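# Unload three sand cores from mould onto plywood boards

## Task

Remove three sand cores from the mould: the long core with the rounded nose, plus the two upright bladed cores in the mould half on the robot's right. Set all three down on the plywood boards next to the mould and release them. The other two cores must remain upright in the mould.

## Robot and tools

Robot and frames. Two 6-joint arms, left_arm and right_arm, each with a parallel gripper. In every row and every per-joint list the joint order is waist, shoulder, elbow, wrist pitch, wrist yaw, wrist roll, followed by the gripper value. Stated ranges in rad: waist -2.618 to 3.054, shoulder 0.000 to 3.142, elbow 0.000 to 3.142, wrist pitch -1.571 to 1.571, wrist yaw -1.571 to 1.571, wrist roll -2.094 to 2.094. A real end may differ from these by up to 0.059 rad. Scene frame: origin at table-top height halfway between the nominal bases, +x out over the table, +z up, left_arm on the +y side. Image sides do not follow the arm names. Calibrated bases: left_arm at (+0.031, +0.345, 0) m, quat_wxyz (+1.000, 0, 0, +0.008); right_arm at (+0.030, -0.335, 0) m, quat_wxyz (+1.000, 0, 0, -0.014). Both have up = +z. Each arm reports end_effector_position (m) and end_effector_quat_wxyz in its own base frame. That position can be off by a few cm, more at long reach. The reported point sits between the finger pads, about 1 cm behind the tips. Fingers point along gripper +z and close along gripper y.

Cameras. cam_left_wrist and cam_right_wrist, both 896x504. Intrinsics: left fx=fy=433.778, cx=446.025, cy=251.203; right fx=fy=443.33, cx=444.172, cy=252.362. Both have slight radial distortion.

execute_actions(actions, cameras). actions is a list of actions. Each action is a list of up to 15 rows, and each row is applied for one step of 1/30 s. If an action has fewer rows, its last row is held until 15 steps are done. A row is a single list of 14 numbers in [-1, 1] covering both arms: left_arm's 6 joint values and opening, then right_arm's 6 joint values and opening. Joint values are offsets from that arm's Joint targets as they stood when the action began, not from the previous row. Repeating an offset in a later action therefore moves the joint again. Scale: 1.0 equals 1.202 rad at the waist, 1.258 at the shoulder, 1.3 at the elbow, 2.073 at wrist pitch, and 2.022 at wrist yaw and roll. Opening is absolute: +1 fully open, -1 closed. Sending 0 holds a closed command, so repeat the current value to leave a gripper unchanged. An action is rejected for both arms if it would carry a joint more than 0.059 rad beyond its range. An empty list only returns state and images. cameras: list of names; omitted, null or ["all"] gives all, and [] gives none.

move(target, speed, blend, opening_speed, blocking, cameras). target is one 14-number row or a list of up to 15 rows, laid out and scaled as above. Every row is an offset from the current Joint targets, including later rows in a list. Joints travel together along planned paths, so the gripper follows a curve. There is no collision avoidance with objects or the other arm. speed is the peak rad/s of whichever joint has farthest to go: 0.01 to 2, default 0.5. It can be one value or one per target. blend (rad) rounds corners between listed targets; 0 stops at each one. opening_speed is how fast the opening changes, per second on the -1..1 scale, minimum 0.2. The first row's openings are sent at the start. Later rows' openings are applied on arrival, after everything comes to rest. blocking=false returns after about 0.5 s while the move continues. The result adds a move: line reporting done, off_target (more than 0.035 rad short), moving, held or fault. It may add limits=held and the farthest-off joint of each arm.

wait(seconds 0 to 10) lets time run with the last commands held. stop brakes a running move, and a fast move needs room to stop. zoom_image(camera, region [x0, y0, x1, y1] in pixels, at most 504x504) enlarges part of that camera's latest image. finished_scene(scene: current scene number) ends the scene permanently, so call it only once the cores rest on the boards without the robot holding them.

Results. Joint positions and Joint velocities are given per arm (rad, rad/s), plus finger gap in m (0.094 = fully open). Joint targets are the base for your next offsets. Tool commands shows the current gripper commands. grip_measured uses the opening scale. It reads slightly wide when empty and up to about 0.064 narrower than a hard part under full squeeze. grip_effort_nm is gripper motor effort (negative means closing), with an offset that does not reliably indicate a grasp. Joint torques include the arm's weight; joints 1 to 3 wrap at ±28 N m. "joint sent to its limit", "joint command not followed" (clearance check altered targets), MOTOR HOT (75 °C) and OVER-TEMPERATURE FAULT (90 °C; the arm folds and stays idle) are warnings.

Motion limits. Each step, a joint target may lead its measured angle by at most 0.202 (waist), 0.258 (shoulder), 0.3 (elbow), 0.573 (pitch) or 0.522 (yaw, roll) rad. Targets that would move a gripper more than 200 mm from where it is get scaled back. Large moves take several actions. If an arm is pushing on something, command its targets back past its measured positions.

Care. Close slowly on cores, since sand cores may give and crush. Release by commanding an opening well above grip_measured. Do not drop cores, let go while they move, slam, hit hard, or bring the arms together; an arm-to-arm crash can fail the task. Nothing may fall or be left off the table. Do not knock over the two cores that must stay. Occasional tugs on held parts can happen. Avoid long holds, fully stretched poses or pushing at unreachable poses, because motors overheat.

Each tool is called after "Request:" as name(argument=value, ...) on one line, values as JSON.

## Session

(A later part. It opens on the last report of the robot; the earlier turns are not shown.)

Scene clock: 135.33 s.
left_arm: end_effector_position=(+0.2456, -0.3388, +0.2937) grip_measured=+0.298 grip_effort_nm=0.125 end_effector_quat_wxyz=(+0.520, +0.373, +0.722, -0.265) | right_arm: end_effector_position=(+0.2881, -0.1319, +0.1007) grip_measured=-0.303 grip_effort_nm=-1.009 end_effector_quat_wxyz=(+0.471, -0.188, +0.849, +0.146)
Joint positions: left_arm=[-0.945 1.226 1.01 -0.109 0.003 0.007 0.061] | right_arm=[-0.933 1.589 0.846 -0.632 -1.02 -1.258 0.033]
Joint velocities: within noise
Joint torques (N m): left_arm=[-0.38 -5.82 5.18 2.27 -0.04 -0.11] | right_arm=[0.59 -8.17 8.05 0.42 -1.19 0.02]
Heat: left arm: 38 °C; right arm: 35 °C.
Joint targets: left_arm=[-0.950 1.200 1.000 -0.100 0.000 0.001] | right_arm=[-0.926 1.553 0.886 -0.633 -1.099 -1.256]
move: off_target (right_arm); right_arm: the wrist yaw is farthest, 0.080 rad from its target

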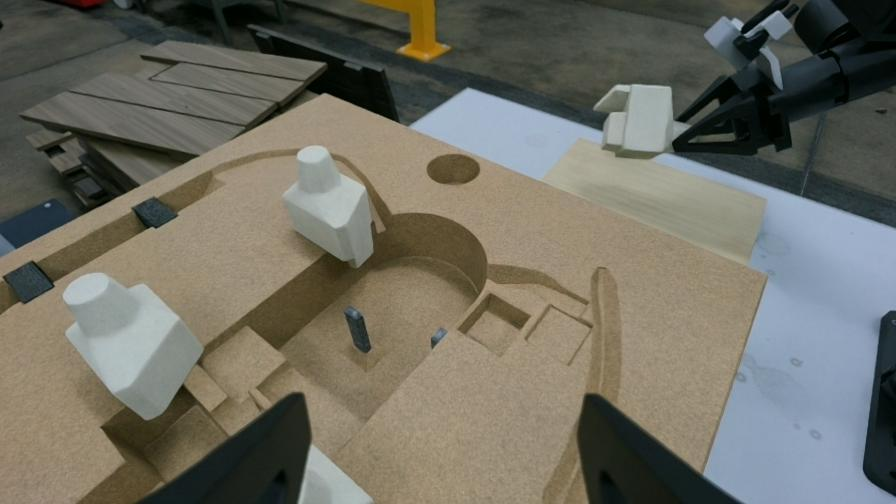

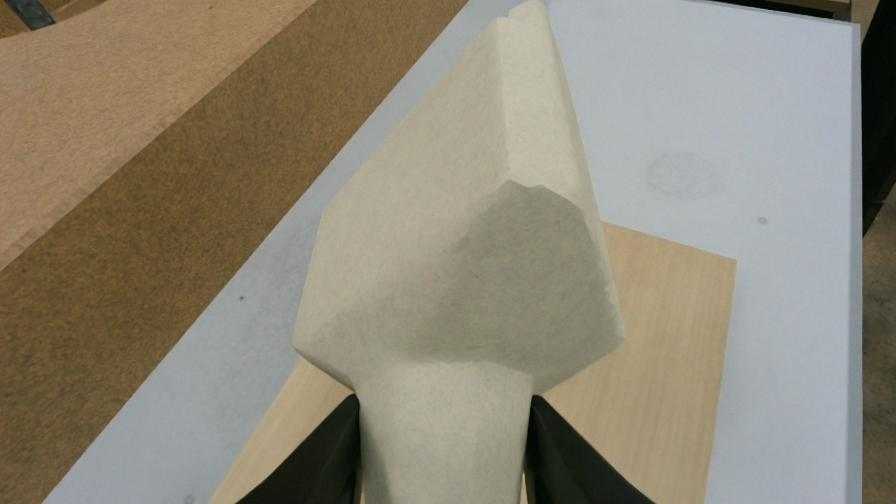

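Request:
move(target=[0,0,0,0,0,0,0.3,0,0.0774,-0.0819,0.0984,0,0,-0.7], speed=0.15)

Request:
zoom_image(camera="cam_left_wrist", region=[480, 40, 896, 300])

Scene clock: 142.63 s.
left_arm: end_effector_position=(+0.2456, -0.3388, +0.2937) grip_measured=+0.298 grip_effort_nm=0.125 end_effector_quat_wxyz=(+0.520, +0.373, +0.722, -0.265) | right_arm: end_effector_position=(+0.2910, -0.1362, +0.0730) grip_measured=-0.303 grip_effort_nm=-1.004 end_effector_quat_wxyz=(+0.477, -0.196, +0.847, +0.131)
Joint positions: left_arm=[-0.945 1.226 1.01 -0.109 0.003 0.007 0.061] | right_arm=[-0.933 1.653 0.779 -0.462 -1.018 -1.257 0.033]
Joint velocities: within noise
Joint torques (N m): left_arm=[-0.36 -5.83 5.24 2.28 -0.02 -0.13] | right_arm=[0.61 -5.65 4.56 0.74 -1.2 -0.02]
Heat: left arm: 38 °C; right arm: 36 °C.
Joint targets: left_arm=[-0.950 1.200 1.000 -0.100 0.000 0.001] | right_arm=[-0.926 1.650 0.780 -0.429 -1.099 -1.256]
move: off_target (right_arm); right_arm: the wrist yaw is farthest, 0.081 rad from its target

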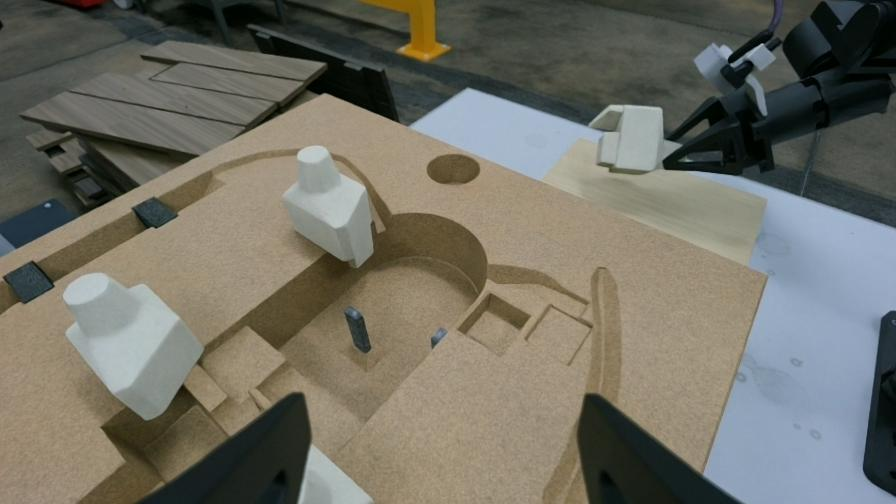

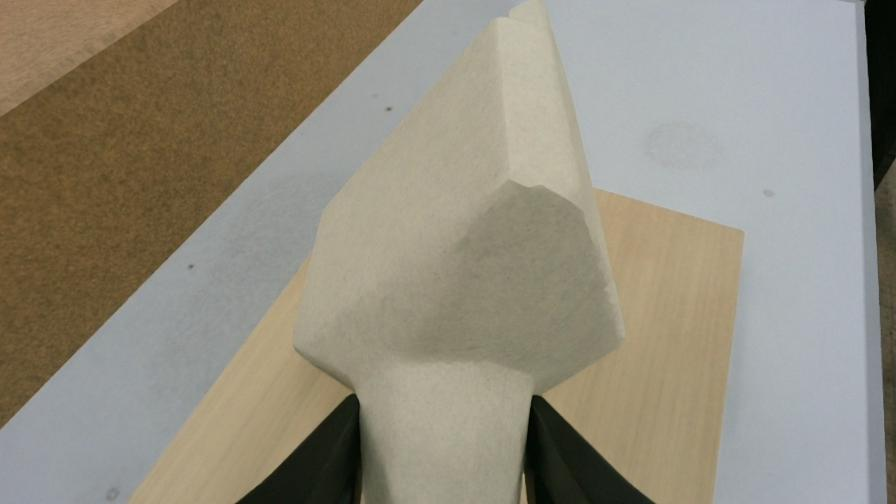

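Scaled by 1.212.

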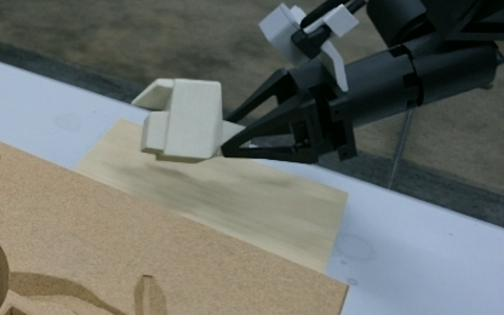

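Request:
move(target=[0,0,0,0,0,0,0.3,0,0.0206,-0.0218,0.0262,0,0,-0.7], speed=0.1, cameras=["cam_left_wrist"])

Request:
zoom_image(camera="cam_left_wrist", region=[480, 40, 896, 300])

Scene clock: 146.30 s.
left_arm: end_effector_position=(+0.2456, -0.3388, +0.2937) grip_measured=+0.298 grip_effort_nm=0.110 end_effector_quat_wxyz=(+0.520, +0.373, +0.722, -0.265) | right_arm: end_effector_position=(+0.2903, -0.1352, +0.0619) grip_measured=-0.303 grip_effort_nm=-1.004 end_effector_quat_wxyz=(+0.477, -0.197, +0.847, +0.130)
Joint positions: left_arm=[-0.945 1.226 1.01 -0.109 0.003 0.007 0.061] | right_arm=[-0.933 1.678 0.751 -0.408 -1.018 -1.257 0.033]
Joint velocities: within noise
Joint torques (N m): left_arm=[-0.4 -5.83 5.2 2.29 -0.04 -0.12] | right_arm=[0.59 -5.61 4.36 0.76 -1.2 -0.02]
Heat: left arm: 38 °C; right arm: 35 °C.
Joint targets: left_arm=[-0.950 1.200 1.000 -0.100 0.000 0.001] | right_arm=[-0.926 1.676 0.751 -0.375 -1.099 -1.256]
move: off_target (right_arm); right_arm: the wrist yaw is farthest, 0.081 rad from its target
Images, in order (width x height): cam_left_wrist 896x504.

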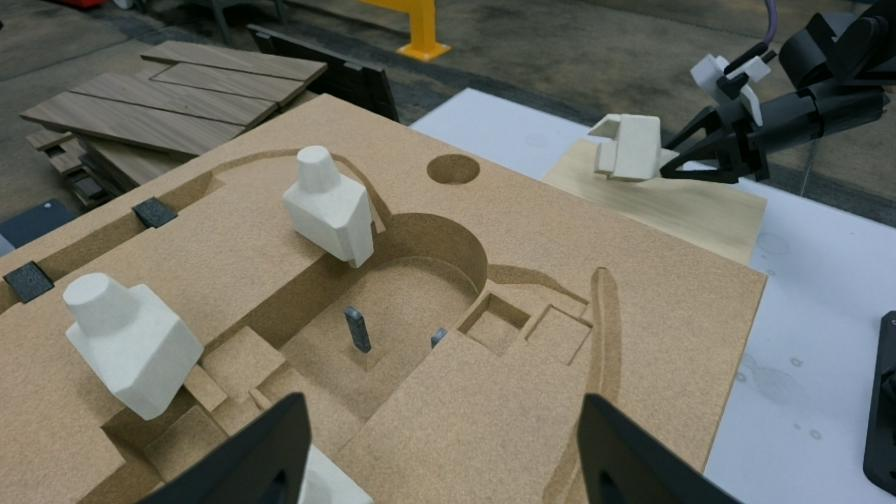

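Scaled by 1.212.

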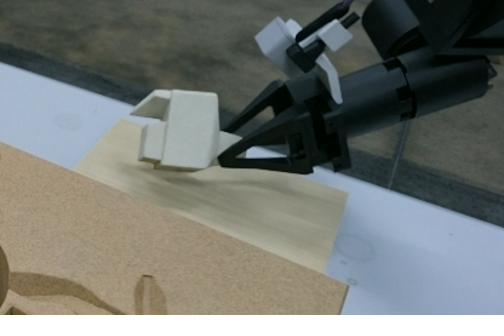

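Request:
move(target=[0,0,0,0,0,0,0.3,0,0.012,-0.0127,0.0153,0,0,-0.7], speed=0.1, cameras=["cam_left_wrist"])

Request:
zoom_image(camera="cam_left_wrist", region=[560, 80, 800, 240])

Scene clock: 149.60 s.
left_arm: end_effector_position=(+0.2456, -0.3388, +0.2937) grip_measured=+0.298 grip_effort_nm=0.125 end_effector_quat_wxyz=(+0.520, +0.373, +0.722, -0.265) | right_arm: end_effector_position=(+0.2896, -0.1343, +0.0556) grip_measured=-0.303 grip_effort_nm=-1.004 end_effector_quat_wxyz=(+0.477, -0.197, +0.847, +0.130)
Joint positions: left_arm=[-0.945 1.226 1.01 -0.109 0.003 0.007 0.061] | right_arm=[-0.933 1.692 0.735 -0.377 -1.018 -1.257 0.033]
Joint velocities: within noise
Joint torques (N m): left_arm=[-0.42 -5.74 5.14 2.3 -0.03 -0.13] | right_arm=[0.61 -5.63 4.22 0.76 -1.2 -0.02]
Heat: left arm: 39 °C; right arm: 35 °C.
Joint targets: left_arm=[-0.950 1.200 1.000 -0.100 0.000 0.001] | right_arm=[-0.926 1.691 0.735 -0.343 -1.099 -1.256]
move: off_target (right_arm); right_arm: the wrist yaw is farthest, 0.081 rad from its target
Images, in order (width x height): cam_left_wrist 896x504.

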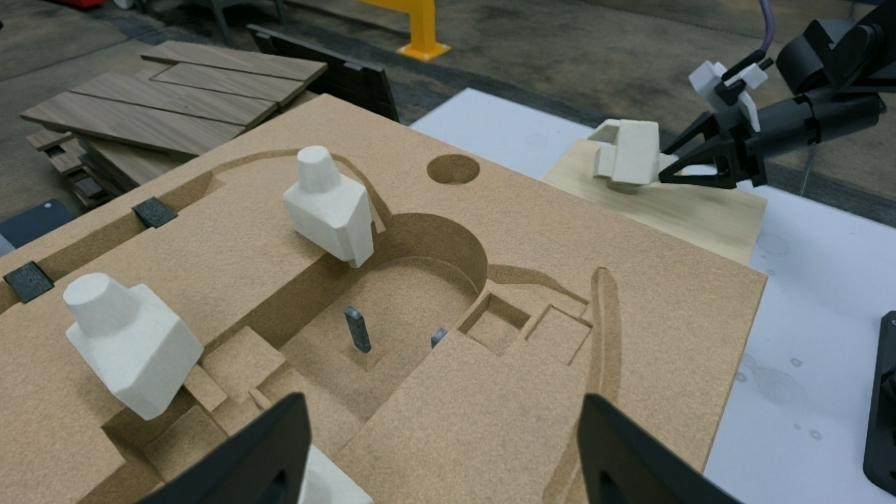

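Scaled by 2.100.

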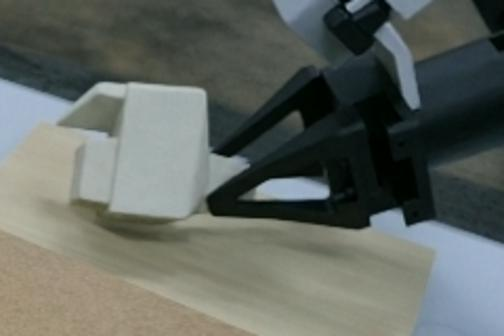

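Close. Another 5 mm.

Request:
move(target=[0,0,0,0,0,0,0.3,0,0.010,-0.0105,0.0128,0,0,-0.7], speed=0.1, cameras=["cam_left_wrist"])

Request:
zoom_image(camera="cam_left_wrist", region=[560, 80, 800, 240])

Scene clock: 152.37 s.
left_arm: end_effector_position=(+0.2456, -0.3388, +0.2937) grip_measured=+0.298 grip_effort_nm=0.120 end_effector_quat_wxyz=(+0.520, +0.373, +0.722, -0.265) | right_arm: end_effector_position=(+0.2898, -0.1334, +0.0528) grip_measured=-0.303 grip_effort_nm=-1.004 end_effector_quat_wxyz=(+0.481, -0.198, +0.844, +0.130)
Joint positions: left_arm=[-0.945 1.226 1.01 -0.109 0.003 0.007 0.061] | right_arm=[-0.933 1.701 0.723 -0.352 -1.025 -1.257 0.033]
Joint velocities: within noise
Joint torques (N m): left_arm=[-0.38 -5.9 5.22 2.28 -0.03 -0.12] | right_arm=[0.61 -5.33 4 0.76 -1.11 -0.03]
Heat: left arm: 39 °C; right arm: 35 °C.
Joint targets: left_arm=[-0.950 1.200 1.000 -0.100 0.000 0.001] | right_arm=[-0.926 1.704 0.721 -0.316 -1.099 -1.256]
move: off_target (right_arm); right_arm: the wrist yaw is farthest, 0.074 rad from its target
Images, in order (width x height): cam_left_wrist 896x504.

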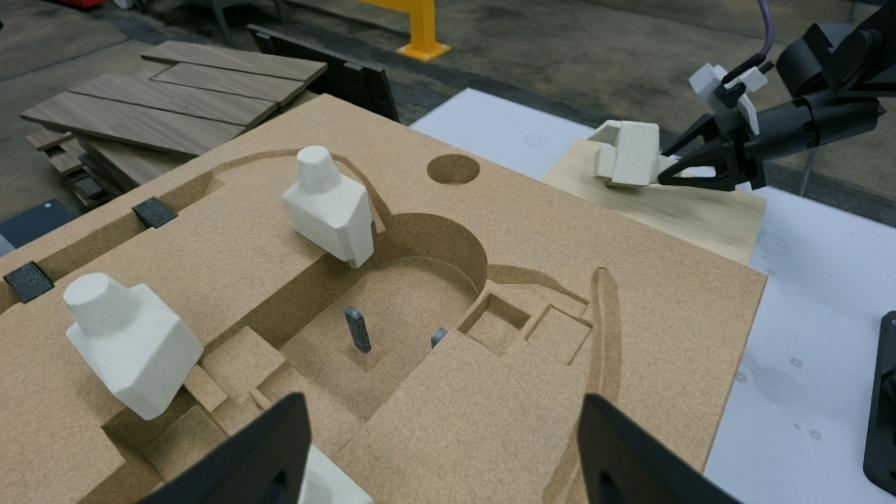

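Scaled by 2.100.

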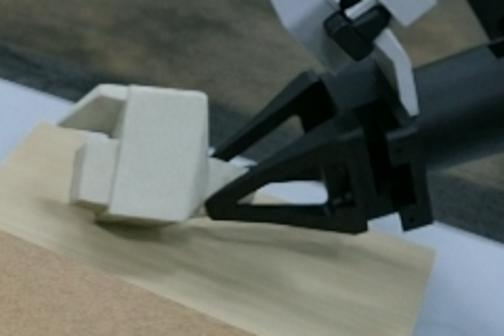

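Request:
move(target=[[0,0,0,0,0,0,0.3,0,0.003,-0.0035,0.004,0,0,-0.7],[0,0,0,0,0,0,0.3,0,0.003,-0.0035,0.004,0,0,-0.22],[0,0,0,0,0,0,0.3,0,0.003,-0.0035,0.004,0,0,0.2]], speed=0.1, opening_speed=0.3)

Request:
zoom_image(camera="cam_left_wrist", region=[560, 80, 800, 240])

Scene clock: 160.37 s.
left_arm: end_effector_position=(+0.2456, -0.3388, +0.2937) grip_measured=+0.298 grip_effort_nm=0.120 end_effector_quat_wxyz=(+0.520, +0.373, +0.722, -0.265) | right_arm: end_effector_position=(+0.2952, -0.1331, +0.0606) grip_measured=+0.197 grip_effort_nm=0.183 end_effector_quat_wxyz=(+0.504, -0.206, +0.829, +0.129)
Joint positions: left_arm=[-0.945 1.226 1.01 -0.109 0.003 0.007 0.061] | right_arm=[-0.932 1.705 0.723 -0.318 -1.075 -1.257 0.056]
Joint velocities: within noise
Joint torques (N m): left_arm=[-0.35 -5.81 5.22 2.28 0 -0.13] | right_arm=[0.54 -5.35 3.71 0.56 -0.65 -0.03]
Heat: left arm: 40 °C; right arm: 34 °C.
Joint targets: left_arm=[-0.950 1.200 1.000 -0.100 0.000 0.001] | right_arm=[-0.926 1.708 0.717 -0.308 -1.099 -1.256]
move: done; target 2's new numbers were sent with right_arm's wrist yaw 0.071 rad from that target; target 3's new numbers were sent with right_arm's wrist yaw 0.040 rad from that target

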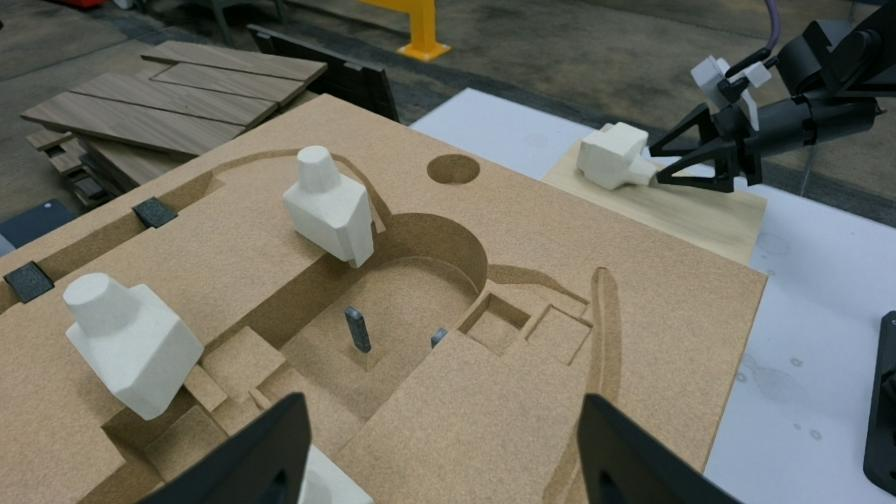

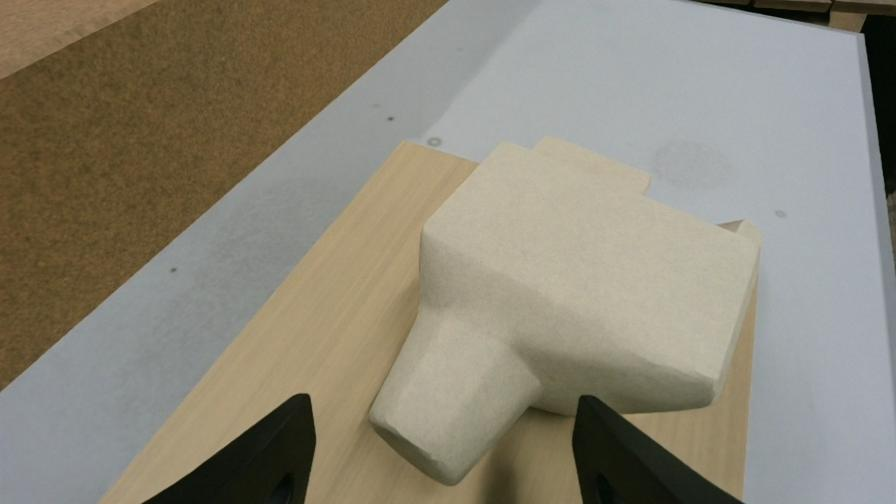

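Scaled by 2.100.

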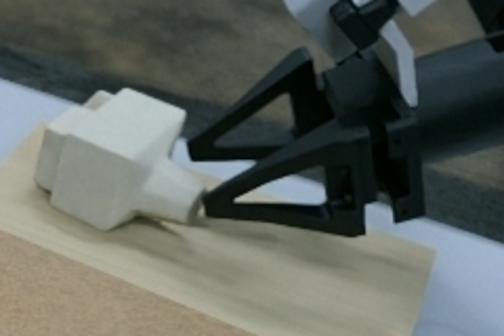

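Request:
move(target=[[0,0,0,0,0,0,0.3,0,-0.1,0.1,-0.13,0,0,0.2],[0,0,0,0,0,0,0.3,0,-0.3,0.4,-0.4,0.2,0.1,0.3],[0,0,0,0,0,0,0.3,1.0,0,0.987,-0.382,0.5435,0.621,0.3]], speed=[0.25,0.6,1.0], blend=0.06)

Request:
move(target=[0,0,0,0,0,0,0.3,0.093,0.347,0.1773,0.003,0,0,0.3], speed=0.6, cameras=["cam_right_wrist"])

Scene clock: 173.13 s.
left_arm: end_effector_position=(+0.2456, -0.3388, +0.2937) grip_measured=+0.298 grip_effort_nm=0.125 end_effector_quat_wxyz=(+0.520, +0.373, +0.722, -0.265) | right_arm: end_effector_position=(+0.4216, +0.1236, +0.3194) grip_measured=+0.297 grip_effort_nm=0.178 end_effector_quat_wxyz=(+0.355, -0.135, +0.924, +0.052)
Joint positions: left_arm=[-0.945 1.226 1.01 -0.109 0.003 0.007 0.061] | right_arm=[0.279 1.697 1.969 -1.11 -0.008 -0.007 0.061]
Joint velocities: within noise
Joint torques (N m): left_arm=[-0.34 -5.72 5.27 2.25 -0.03 -0.12] | right_arm=[-0.29 -5.86 7.76 1.25 0.06 0.01]
Heat: left arm: 41 °C; right arm: 34 °C.
Joint targets: left_arm=[-0.950 1.200 1.000 -0.100 0.000 0.001] | right_arm=[0.276 1.708 2.000 -1.100 0.000 0.000]
move: done; blend cut to 0 rad at target 2

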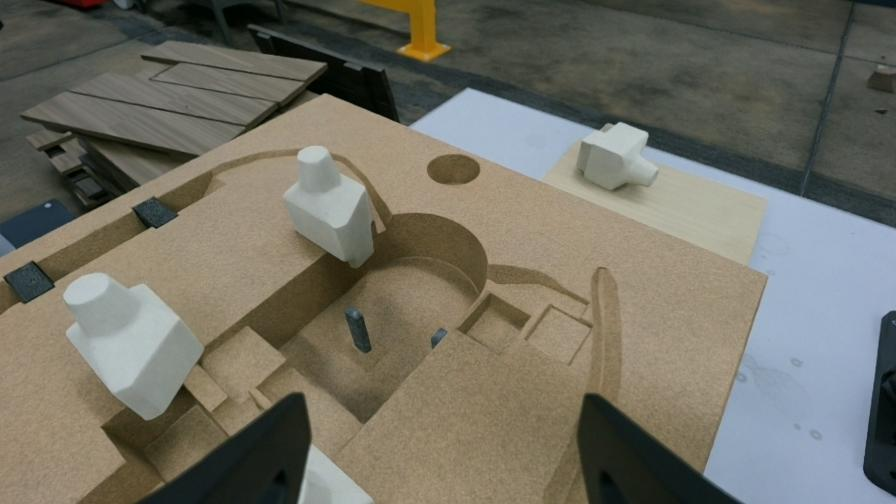

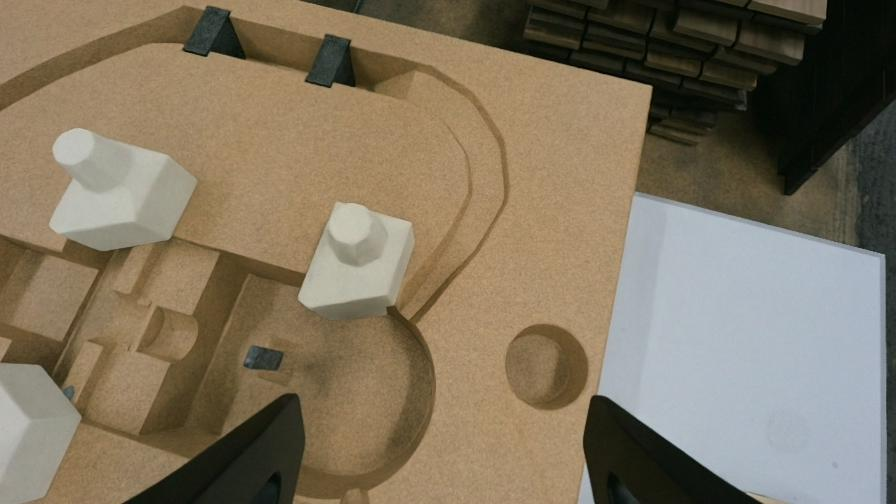

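Scene clock: 174.50 s.
left_arm: end_effector_position=(+0.2456, -0.3388, +0.2937) grip_measured=+0.298 grip_effort_nm=0.125 end_effector_quat_wxyz=(+0.520, +0.373, +0.722, -0.265) | right_arm: end_effector_position=(+0.4887, +0.2006, +0.1989) grip_measured=+0.297 grip_effort_nm=0.183 end_effector_quat_wxyz=(+0.253, -0.189, +0.947, +0.052)
Joint positions: left_arm=[-0.945 1.226 1.01 -0.109 0.003 0.007 0.061] | right_arm=[0.386 2.143 2.199 -1.104 -0.006 -0.006 0.061]
Joint velocities: within noise
Joint torques (N m): left_arm=[-0.31 -5.74 5.33 2.29 -0.03 -0.13] | right_arm=[0.1 -10.18 8.02 1 0.05 0.03]
Heat: left arm: 41 °C; right arm: 34 °C.
Joint targets: left_arm=[-0.950 1.200 1.000 -0.100 0.000 0.001] | right_arm=[0.388 2.144 2.230 -1.094 0.000 0.000]
move: done
Images, in order (width x height): cam_right_wrist 896x504.

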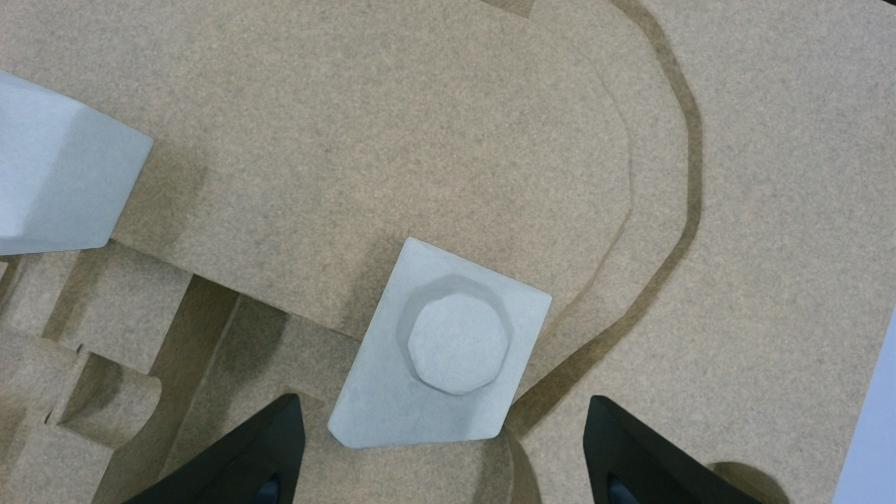

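Request:
move(target=[0,0,0,0,0,0,0.3,-0.0067,-0.033,-0.2366,0.1323,0,0,0.3], speed=0.3, cameras=["cam_right_wrist"])

Scene clock: 181.77 s.
left_arm: end_effector_position=(+0.2456, -0.3388, +0.2937) grip_measured=+0.298 grip_effort_nm=0.120 end_effector_quat_wxyz=(+0.520, +0.373, +0.722, -0.265) | right_arm: end_effector_position=(+0.4982, +0.2036, +0.1430) grip_measured=+0.297 grip_effort_nm=0.168 end_effector_quat_wxyz=(+0.260, -0.187, +0.946, +0.051)
Joint positions: left_arm=[-0.945 1.226 1.01 -0.109 0.003 0.007 0.061] | right_arm=[0.386 2.126 1.94 -0.847 -0.002 -0.005 0.061]
Joint velocities: within noise
Joint torques (N m): left_arm=[-0.36 -5.87 5.27 2.29 0.01 -0.11] | right_arm=[-0.49 -12.3 4.59 1.2 0 0.02]
Heat: left arm: 41 °C; right arm: 36 °C.
Joint targets: left_arm=[-0.950 1.200 1.000 -0.100 0.000 0.001] | right_arm=[0.380 2.103 1.923 -0.819 0.000 0.000]
move: done
Images, in order (width x height): cam_right_wrist 896x504.

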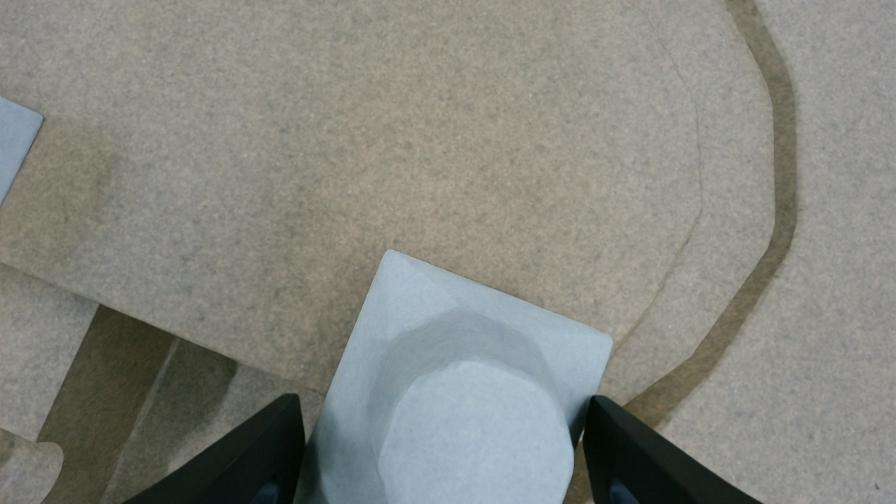

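Request:
move(target=[0,0,0,0,0,0,0.3,-0.013,0,0,0,0,0,-0.7], opening_speed=0.5, cameras=["cam_right_wrist"])

Scene clock: 204.13 s.
left_arm: end_effector_position=(+0.2456, -0.3388, +0.2938) grip_measured=+0.298 grip_effort_nm=0.115 end_effector_quat_wxyz=(+0.520, +0.373, +0.722, -0.265) | right_arm: end_effector_position=(+0.4988, +0.2020, +0.1434) grip_measured=+0.205 grip_effort_nm=-1.009 end_effector_quat_wxyz=(+0.260, -0.183, +0.946, +0.054)
Joint positions: left_arm=[-0.945 1.226 1.01 -0.109 0.003 0.007 0.061] | right_arm=[0.38 2.126 1.94 -0.847 -0.008 0 0.057]
Joint velocities: within noise
Joint torques (N m): left_arm=[-0.29 -5.81 5.2 2.28 -0.04 -0.1] | right_arm=[-1.4 -12.23 4.57 1.18 0.06 -0.04]
Heat: left arm: 43 °C; right arm: 41 °C.
Joint targets: left_arm=[-0.950 1.200 1.000 -0.100 0.000 0.001] | right_arm=[0.364 2.103 1.923 -0.820 0.000 0.000]
move: done
Images, in order (width x height): cam_right_wrist 896x504.

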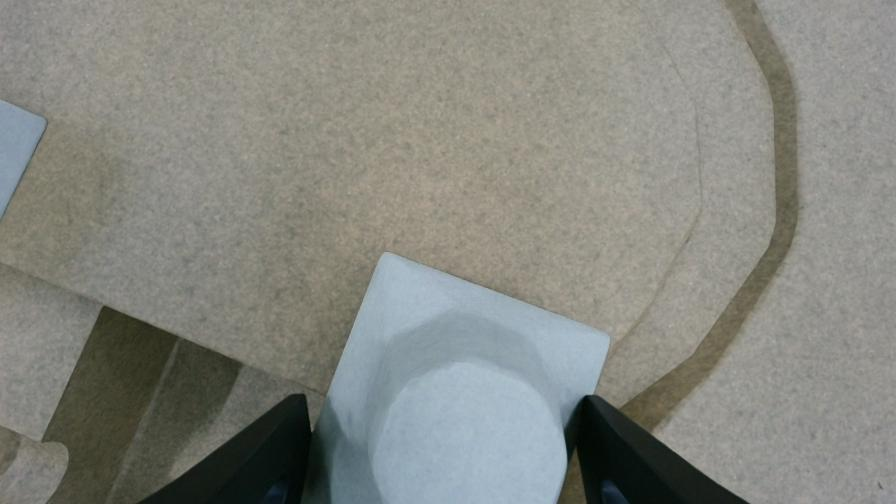

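Request:
zoom_image(camera="cam_right_wrist", region=[260, 220, 660, 504])

Request:
zoom_image(camera="cam_left_wrist", region=[440, 0, 896, 300])

Scaled by 1.260.

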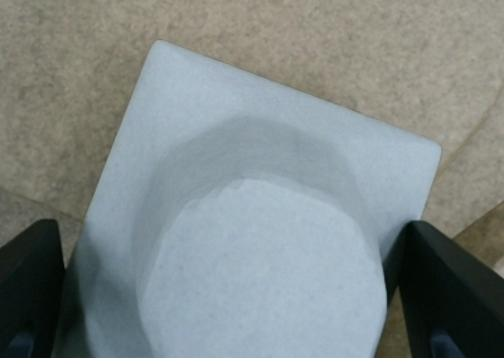

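This scene's latest camera images include none from cam_left_wrist. They are from: cam_right_wrist. cam_left_wrist's image comes with the result of a call that names it in "cameras".

Request:
move(target=[[0,0,0,0,0,0,0.3,0,0,0,0,0,0,0.3],[0,0,0,0,0,0,0.3,0,-0.02,0,-0.012,0,0,0.3]], opening_speed=0.5, speed=0.2, cameras=["cam_right_wrist","cam_left_wrist"])

Scene clock: 222.07 s.
left_arm: end_effector_position=(+0.2456, -0.3388, +0.2938) grip_measured=+0.298 grip_effort_nm=0.120 end_effector_quat_wxyz=(+0.520, +0.373, +0.722, -0.265) | right_arm: end_effector_position=(+0.4989, +0.2012, +0.1437) grip_measured=+0.297 grip_effort_nm=0.173 end_effector_quat_wxyz=(+0.261, -0.182, +0.946, +0.055)
Joint positions: left_arm=[-0.945 1.226 1.01 -0.109 0.003 0.007 0.061] | right_arm=[0.378 2.122 1.934 -0.842 -0.011 0 0.061]
Joint velocities: within noise
Joint torques (N m): left_arm=[-0.38 -5.85 5.19 2.28 -0.02 -0.14] | right_arm=[-1.18 -13.94 5 0.91 0.09 -0.04]
Heat: left arm: 43 °C; right arm: 41 °C.
Joint targets: left_arm=[-0.950 1.200 1.000 -0.100 0.000 0.001] | right_arm=[0.364 2.078 1.922 -0.844 0.000 0.000]
move: off_target (right_arm); right_arm: the shoulder is farthest, 0.044 rad from its target

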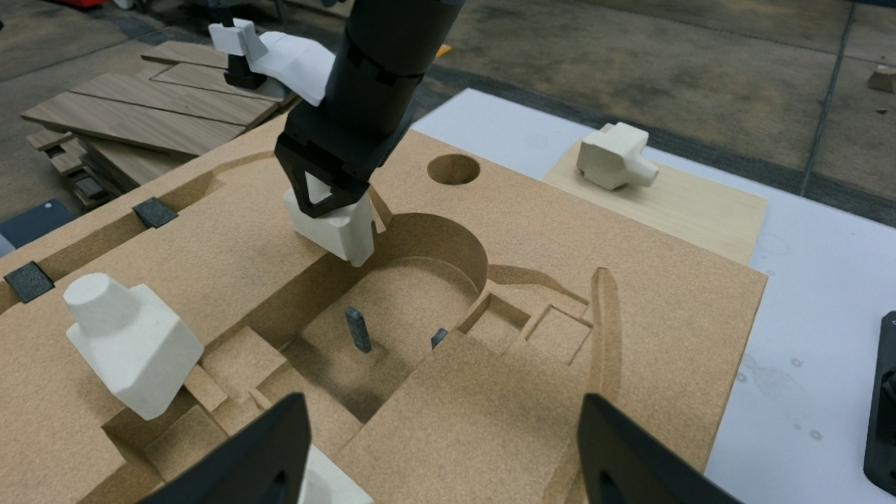

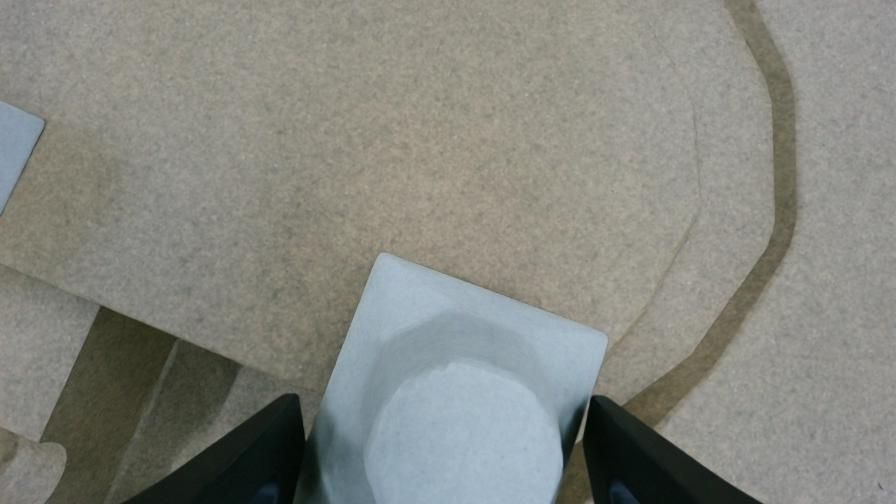

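Request:
move(target=[0,0,0,0,0,0,0.3,0,-0.03,0.01,-0.022,0,0,0.3], speed=0.2, cameras=["cam_right_wrist","cam_left_wrist"])

Request:
zoom_image(camera="cam_left_wrist", region=[240, 120, 420, 280])

Scene clock: 225.87 s.
left_arm: end_effector_position=(+0.2456, -0.3388, +0.2938) grip_measured=+0.298 grip_effort_nm=0.129 end_effector_quat_wxyz=(+0.520, +0.373, +0.722, -0.265) | right_arm: end_effector_position=(+0.4924, +0.1933, +0.1624) grip_measured=+0.297 grip_effort_nm=0.173 end_effector_quat_wxyz=(+0.267, -0.178, +0.946, +0.053)
Joint positions: left_arm=[-0.945 1.226 1.01 -0.109 0.003 0.007 0.061] | right_arm=[0.37 2.077 1.934 -0.877 -0.007 0 0.061]
Joint velocities: within noise
Joint torques (N m): left_arm=[-0.39 -5.79 5.18 2.26 -0.01 -0.14] | right_arm=[-0.54 -13.05 5.96 0.84 0.05 -0.04]
Heat: left arm: 44 °C; right arm: 44 °C.
Joint targets: left_arm=[-0.950 1.200 1.000 -0.100 0.000 0.001] | right_arm=[0.364 2.040 1.935 -0.890 0.000 0.000]
move: off_target (right_arm); right_arm: the shoulder is farthest, 0.037 rad from its target

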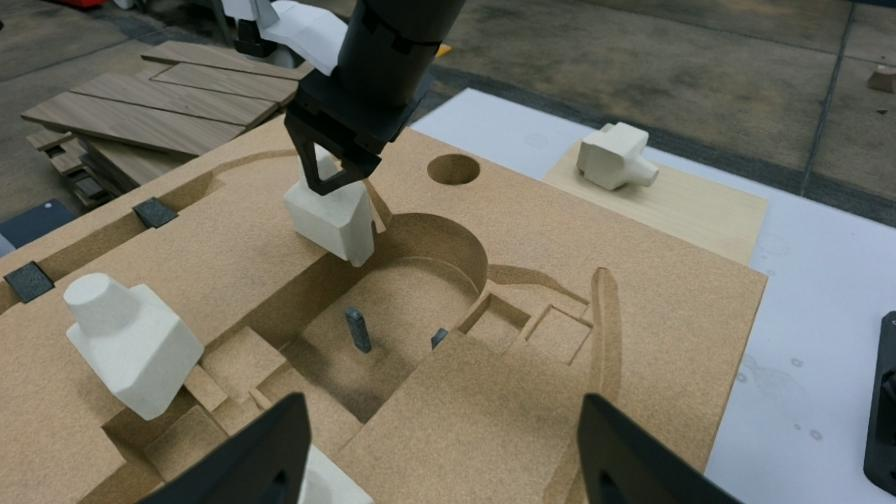

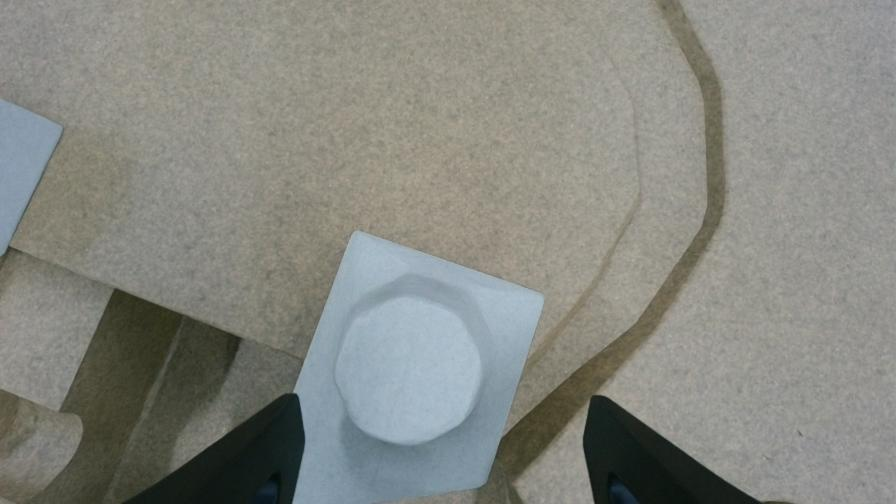

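Scaled by 2.800.

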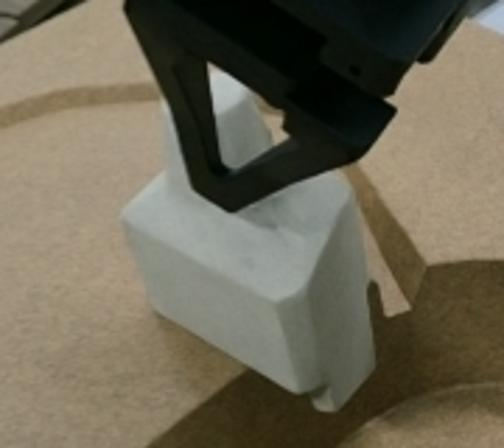

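Request:
move(target=[0,0,0,0,0,0,0.3,0.010,0.058,0.0285,0.034,0,0,0.3], speed=0.15, cameras=["cam_right_wrist","cam_left_wrist"])

Request:
zoom_image(camera="cam_left_wrist", region=[240, 120, 420, 280])

Scene clock: 248.63 s.
left_arm: end_effector_position=(+0.2456, -0.3388, +0.2938) grip_measured=+0.298 grip_effort_nm=0.125 end_effector_quat_wxyz=(+0.520, +0.373, +0.722, -0.265) | right_arm: end_effector_position=(+0.5020, +0.1970, +0.1573) grip_measured=+0.297 grip_effort_nm=0.168 end_effector_quat_wxyz=(+0.276, -0.177, +0.943, +0.055)
Joint positions: left_arm=[-0.945 1.226 1.01 -0.109 0.003 0.007 0.061] | right_arm=[0.37 2.101 1.94 -0.839 -0.007 0 0.061]
Joint velocities: within noise
Joint torques (N m): left_arm=[-0.34 -5.75 5.22 2.26 -0.02 -0.14] | right_arm=[0.54 -9.39 8.47 1.15 0.05 -0.04]
Heat: left arm: 45 °C; right arm: 51 °C.
Joint targets: left_arm=[-0.950 1.200 1.000 -0.100 0.000 0.001] | right_arm=[0.376 2.113 1.973 -0.819 0.000 0.000]
move: done

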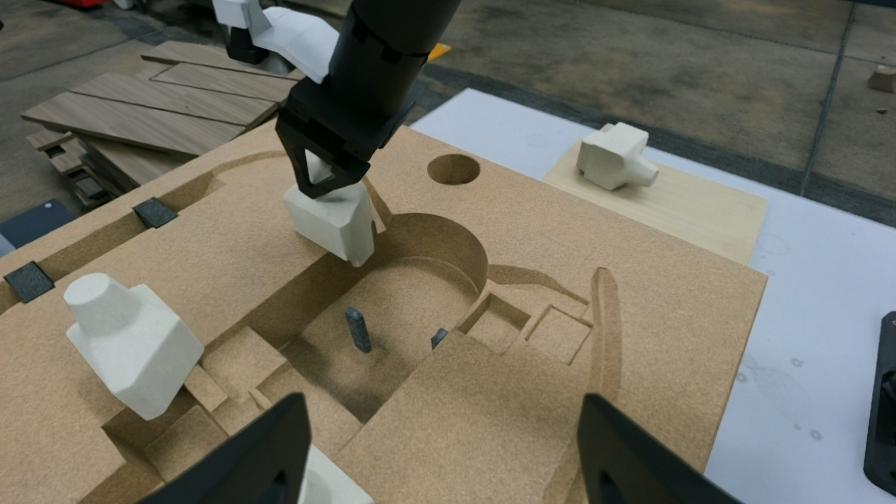

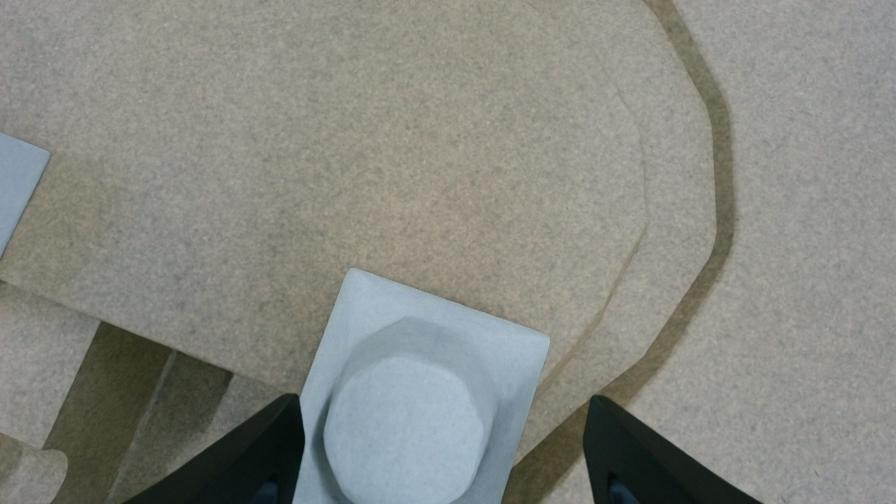

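Scaled by 2.800.

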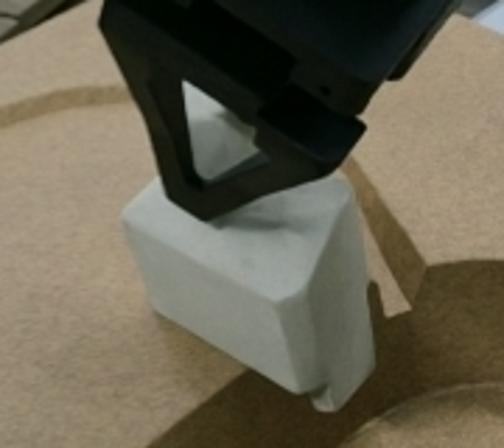

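Request:
move(target=[0,0,0,0,0,0,0.3,0.0125,0.004,0.015,-0.008,0,0,0.3], speed=0.15, cameras=["cam_right_wrist","cam_left_wrist"])

Request:
zoom_image(camera="cam_left_wrist", region=[240, 120, 420, 280])

Scene clock: 252.67 s.
left_arm: end_effector_position=(+0.2456, -0.3388, +0.2938) grip_measured=+0.298 grip_effort_nm=0.129 end_effector_quat_wxyz=(+0.520, +0.373, +0.722, -0.265) | right_arm: end_effector_position=(+0.5024, +0.2061, +0.1648) grip_measured=+0.297 grip_effort_nm=0.173 end_effector_quat_wxyz=(+0.285, -0.184, +0.939, +0.059)
Joint positions: left_arm=[-0.945 1.226 1.01 -0.109 0.003 0.007 0.061] | right_arm=[0.385 2.101 1.959 -0.837 -0.007 0 0.061]
Joint velocities: within noise
Joint torques (N m): left_arm=[-0.28 -5.83 5.23 2.28 -0.03 -0.13] | right_arm=[0.47 -9.01 8.51 1 0.04 -0.04]
Heat: left arm: 45 °C; right arm: 49 °C.
Joint targets: left_arm=[-0.950 1.200 1.000 -0.100 0.000 0.001] | right_arm=[0.391 2.118 1.992 -0.836 0.000 0.000]
move: done

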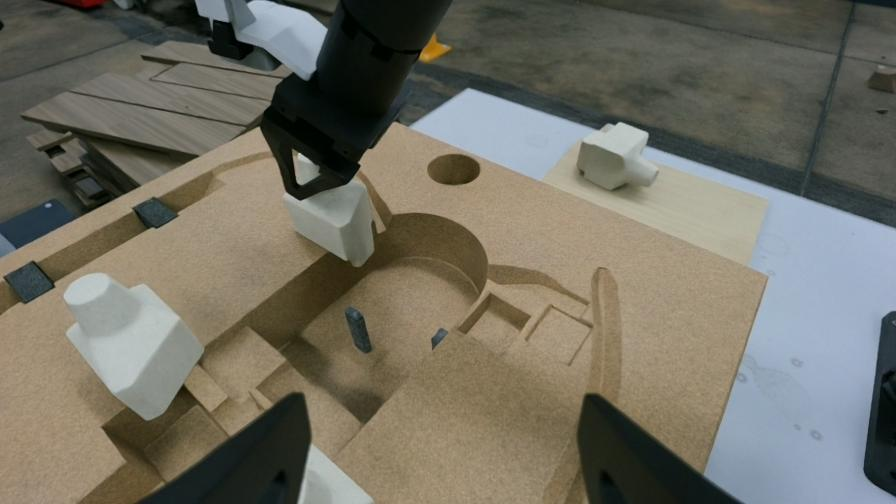

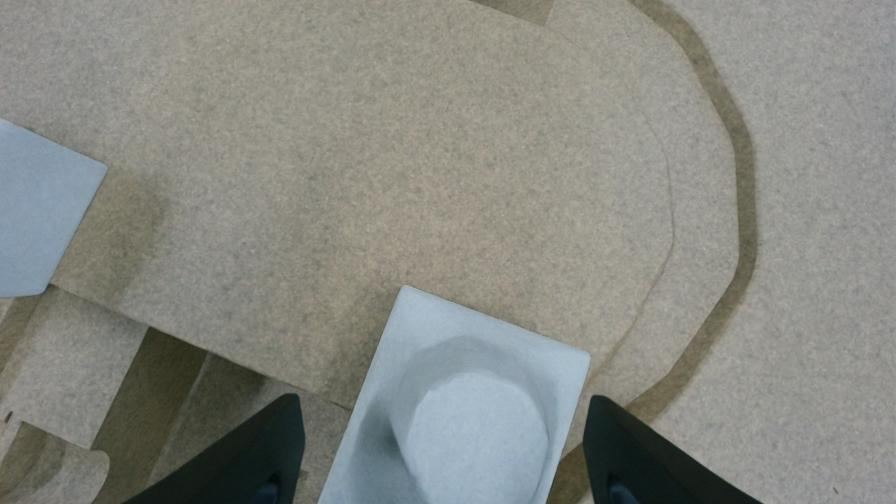

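Scaled by 2.800.

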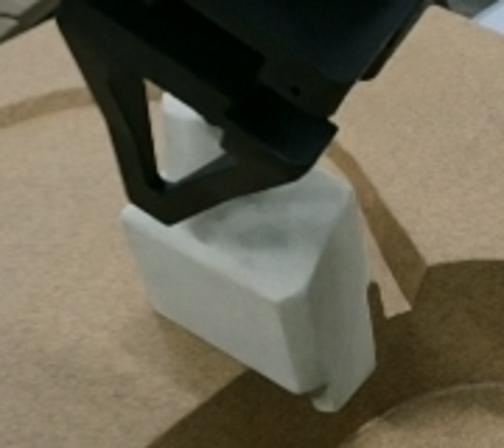

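Request:
move(target=[0,0,0,0,0,0,0.3,-0.0155,0.0215,0.002,0.008,0,0,0.3], speed=0.15, cameras=["cam_right_wrist","cam_left_wrist"])

Request:
zoom_image(camera="cam_left_wrist", region=[240, 120, 420, 280])

Scene clock: 258.77 s.
left_arm: end_effector_position=(+0.2456, -0.3388, +0.2938) grip_measured=+0.298 grip_effort_nm=0.110 end_effector_quat_wxyz=(+0.520, +0.373, +0.722, -0.265) | right_arm: end_effector_position=(+0.5045, +0.2040, +0.1488) grip_measured=+0.297 grip_effort_nm=0.173 end_effector_quat_wxyz=(+0.271, -0.183, +0.943, +0.056)
Joint positions: left_arm=[-0.945 1.226 1.01 -0.109 0.003 0.007 0.061] | right_arm=[0.38 2.132 1.959 -0.837 -0.007 0 0.061]
Joint velocities: within noise
Joint torques (N m): left_arm=[-0.35 -5.83 5.24 2.28 -0.01 -0.14] | right_arm=[-0.61 -9.46 8.72 1.12 0.05 -0.05]
Heat: left arm: 45 °C; right arm: 48 °C.
Joint targets: left_arm=[-0.950 1.200 1.000 -0.100 0.000 0.001] | right_arm=[0.372 2.145 1.995 -0.820 0.000 0.000]
move: done

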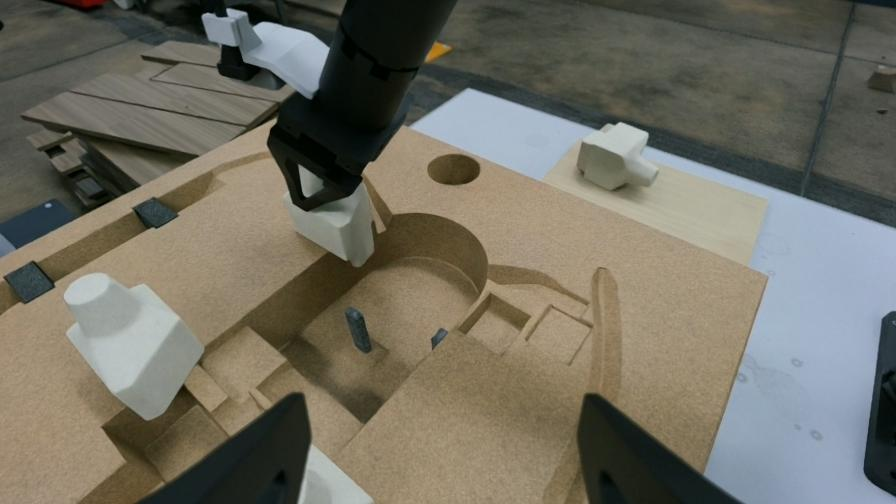

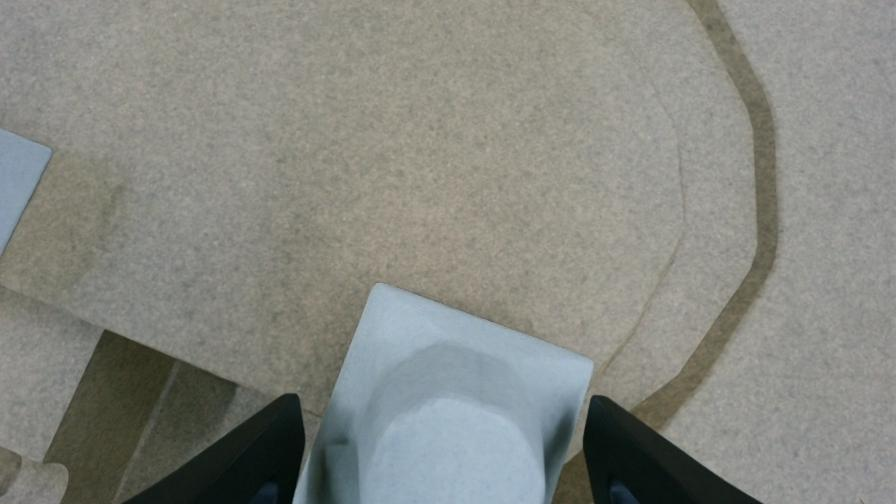

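Scaled by 2.800.

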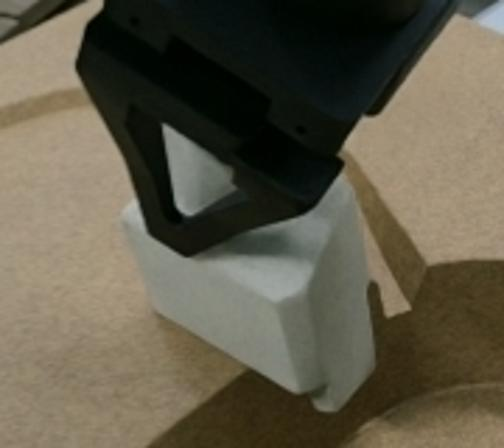

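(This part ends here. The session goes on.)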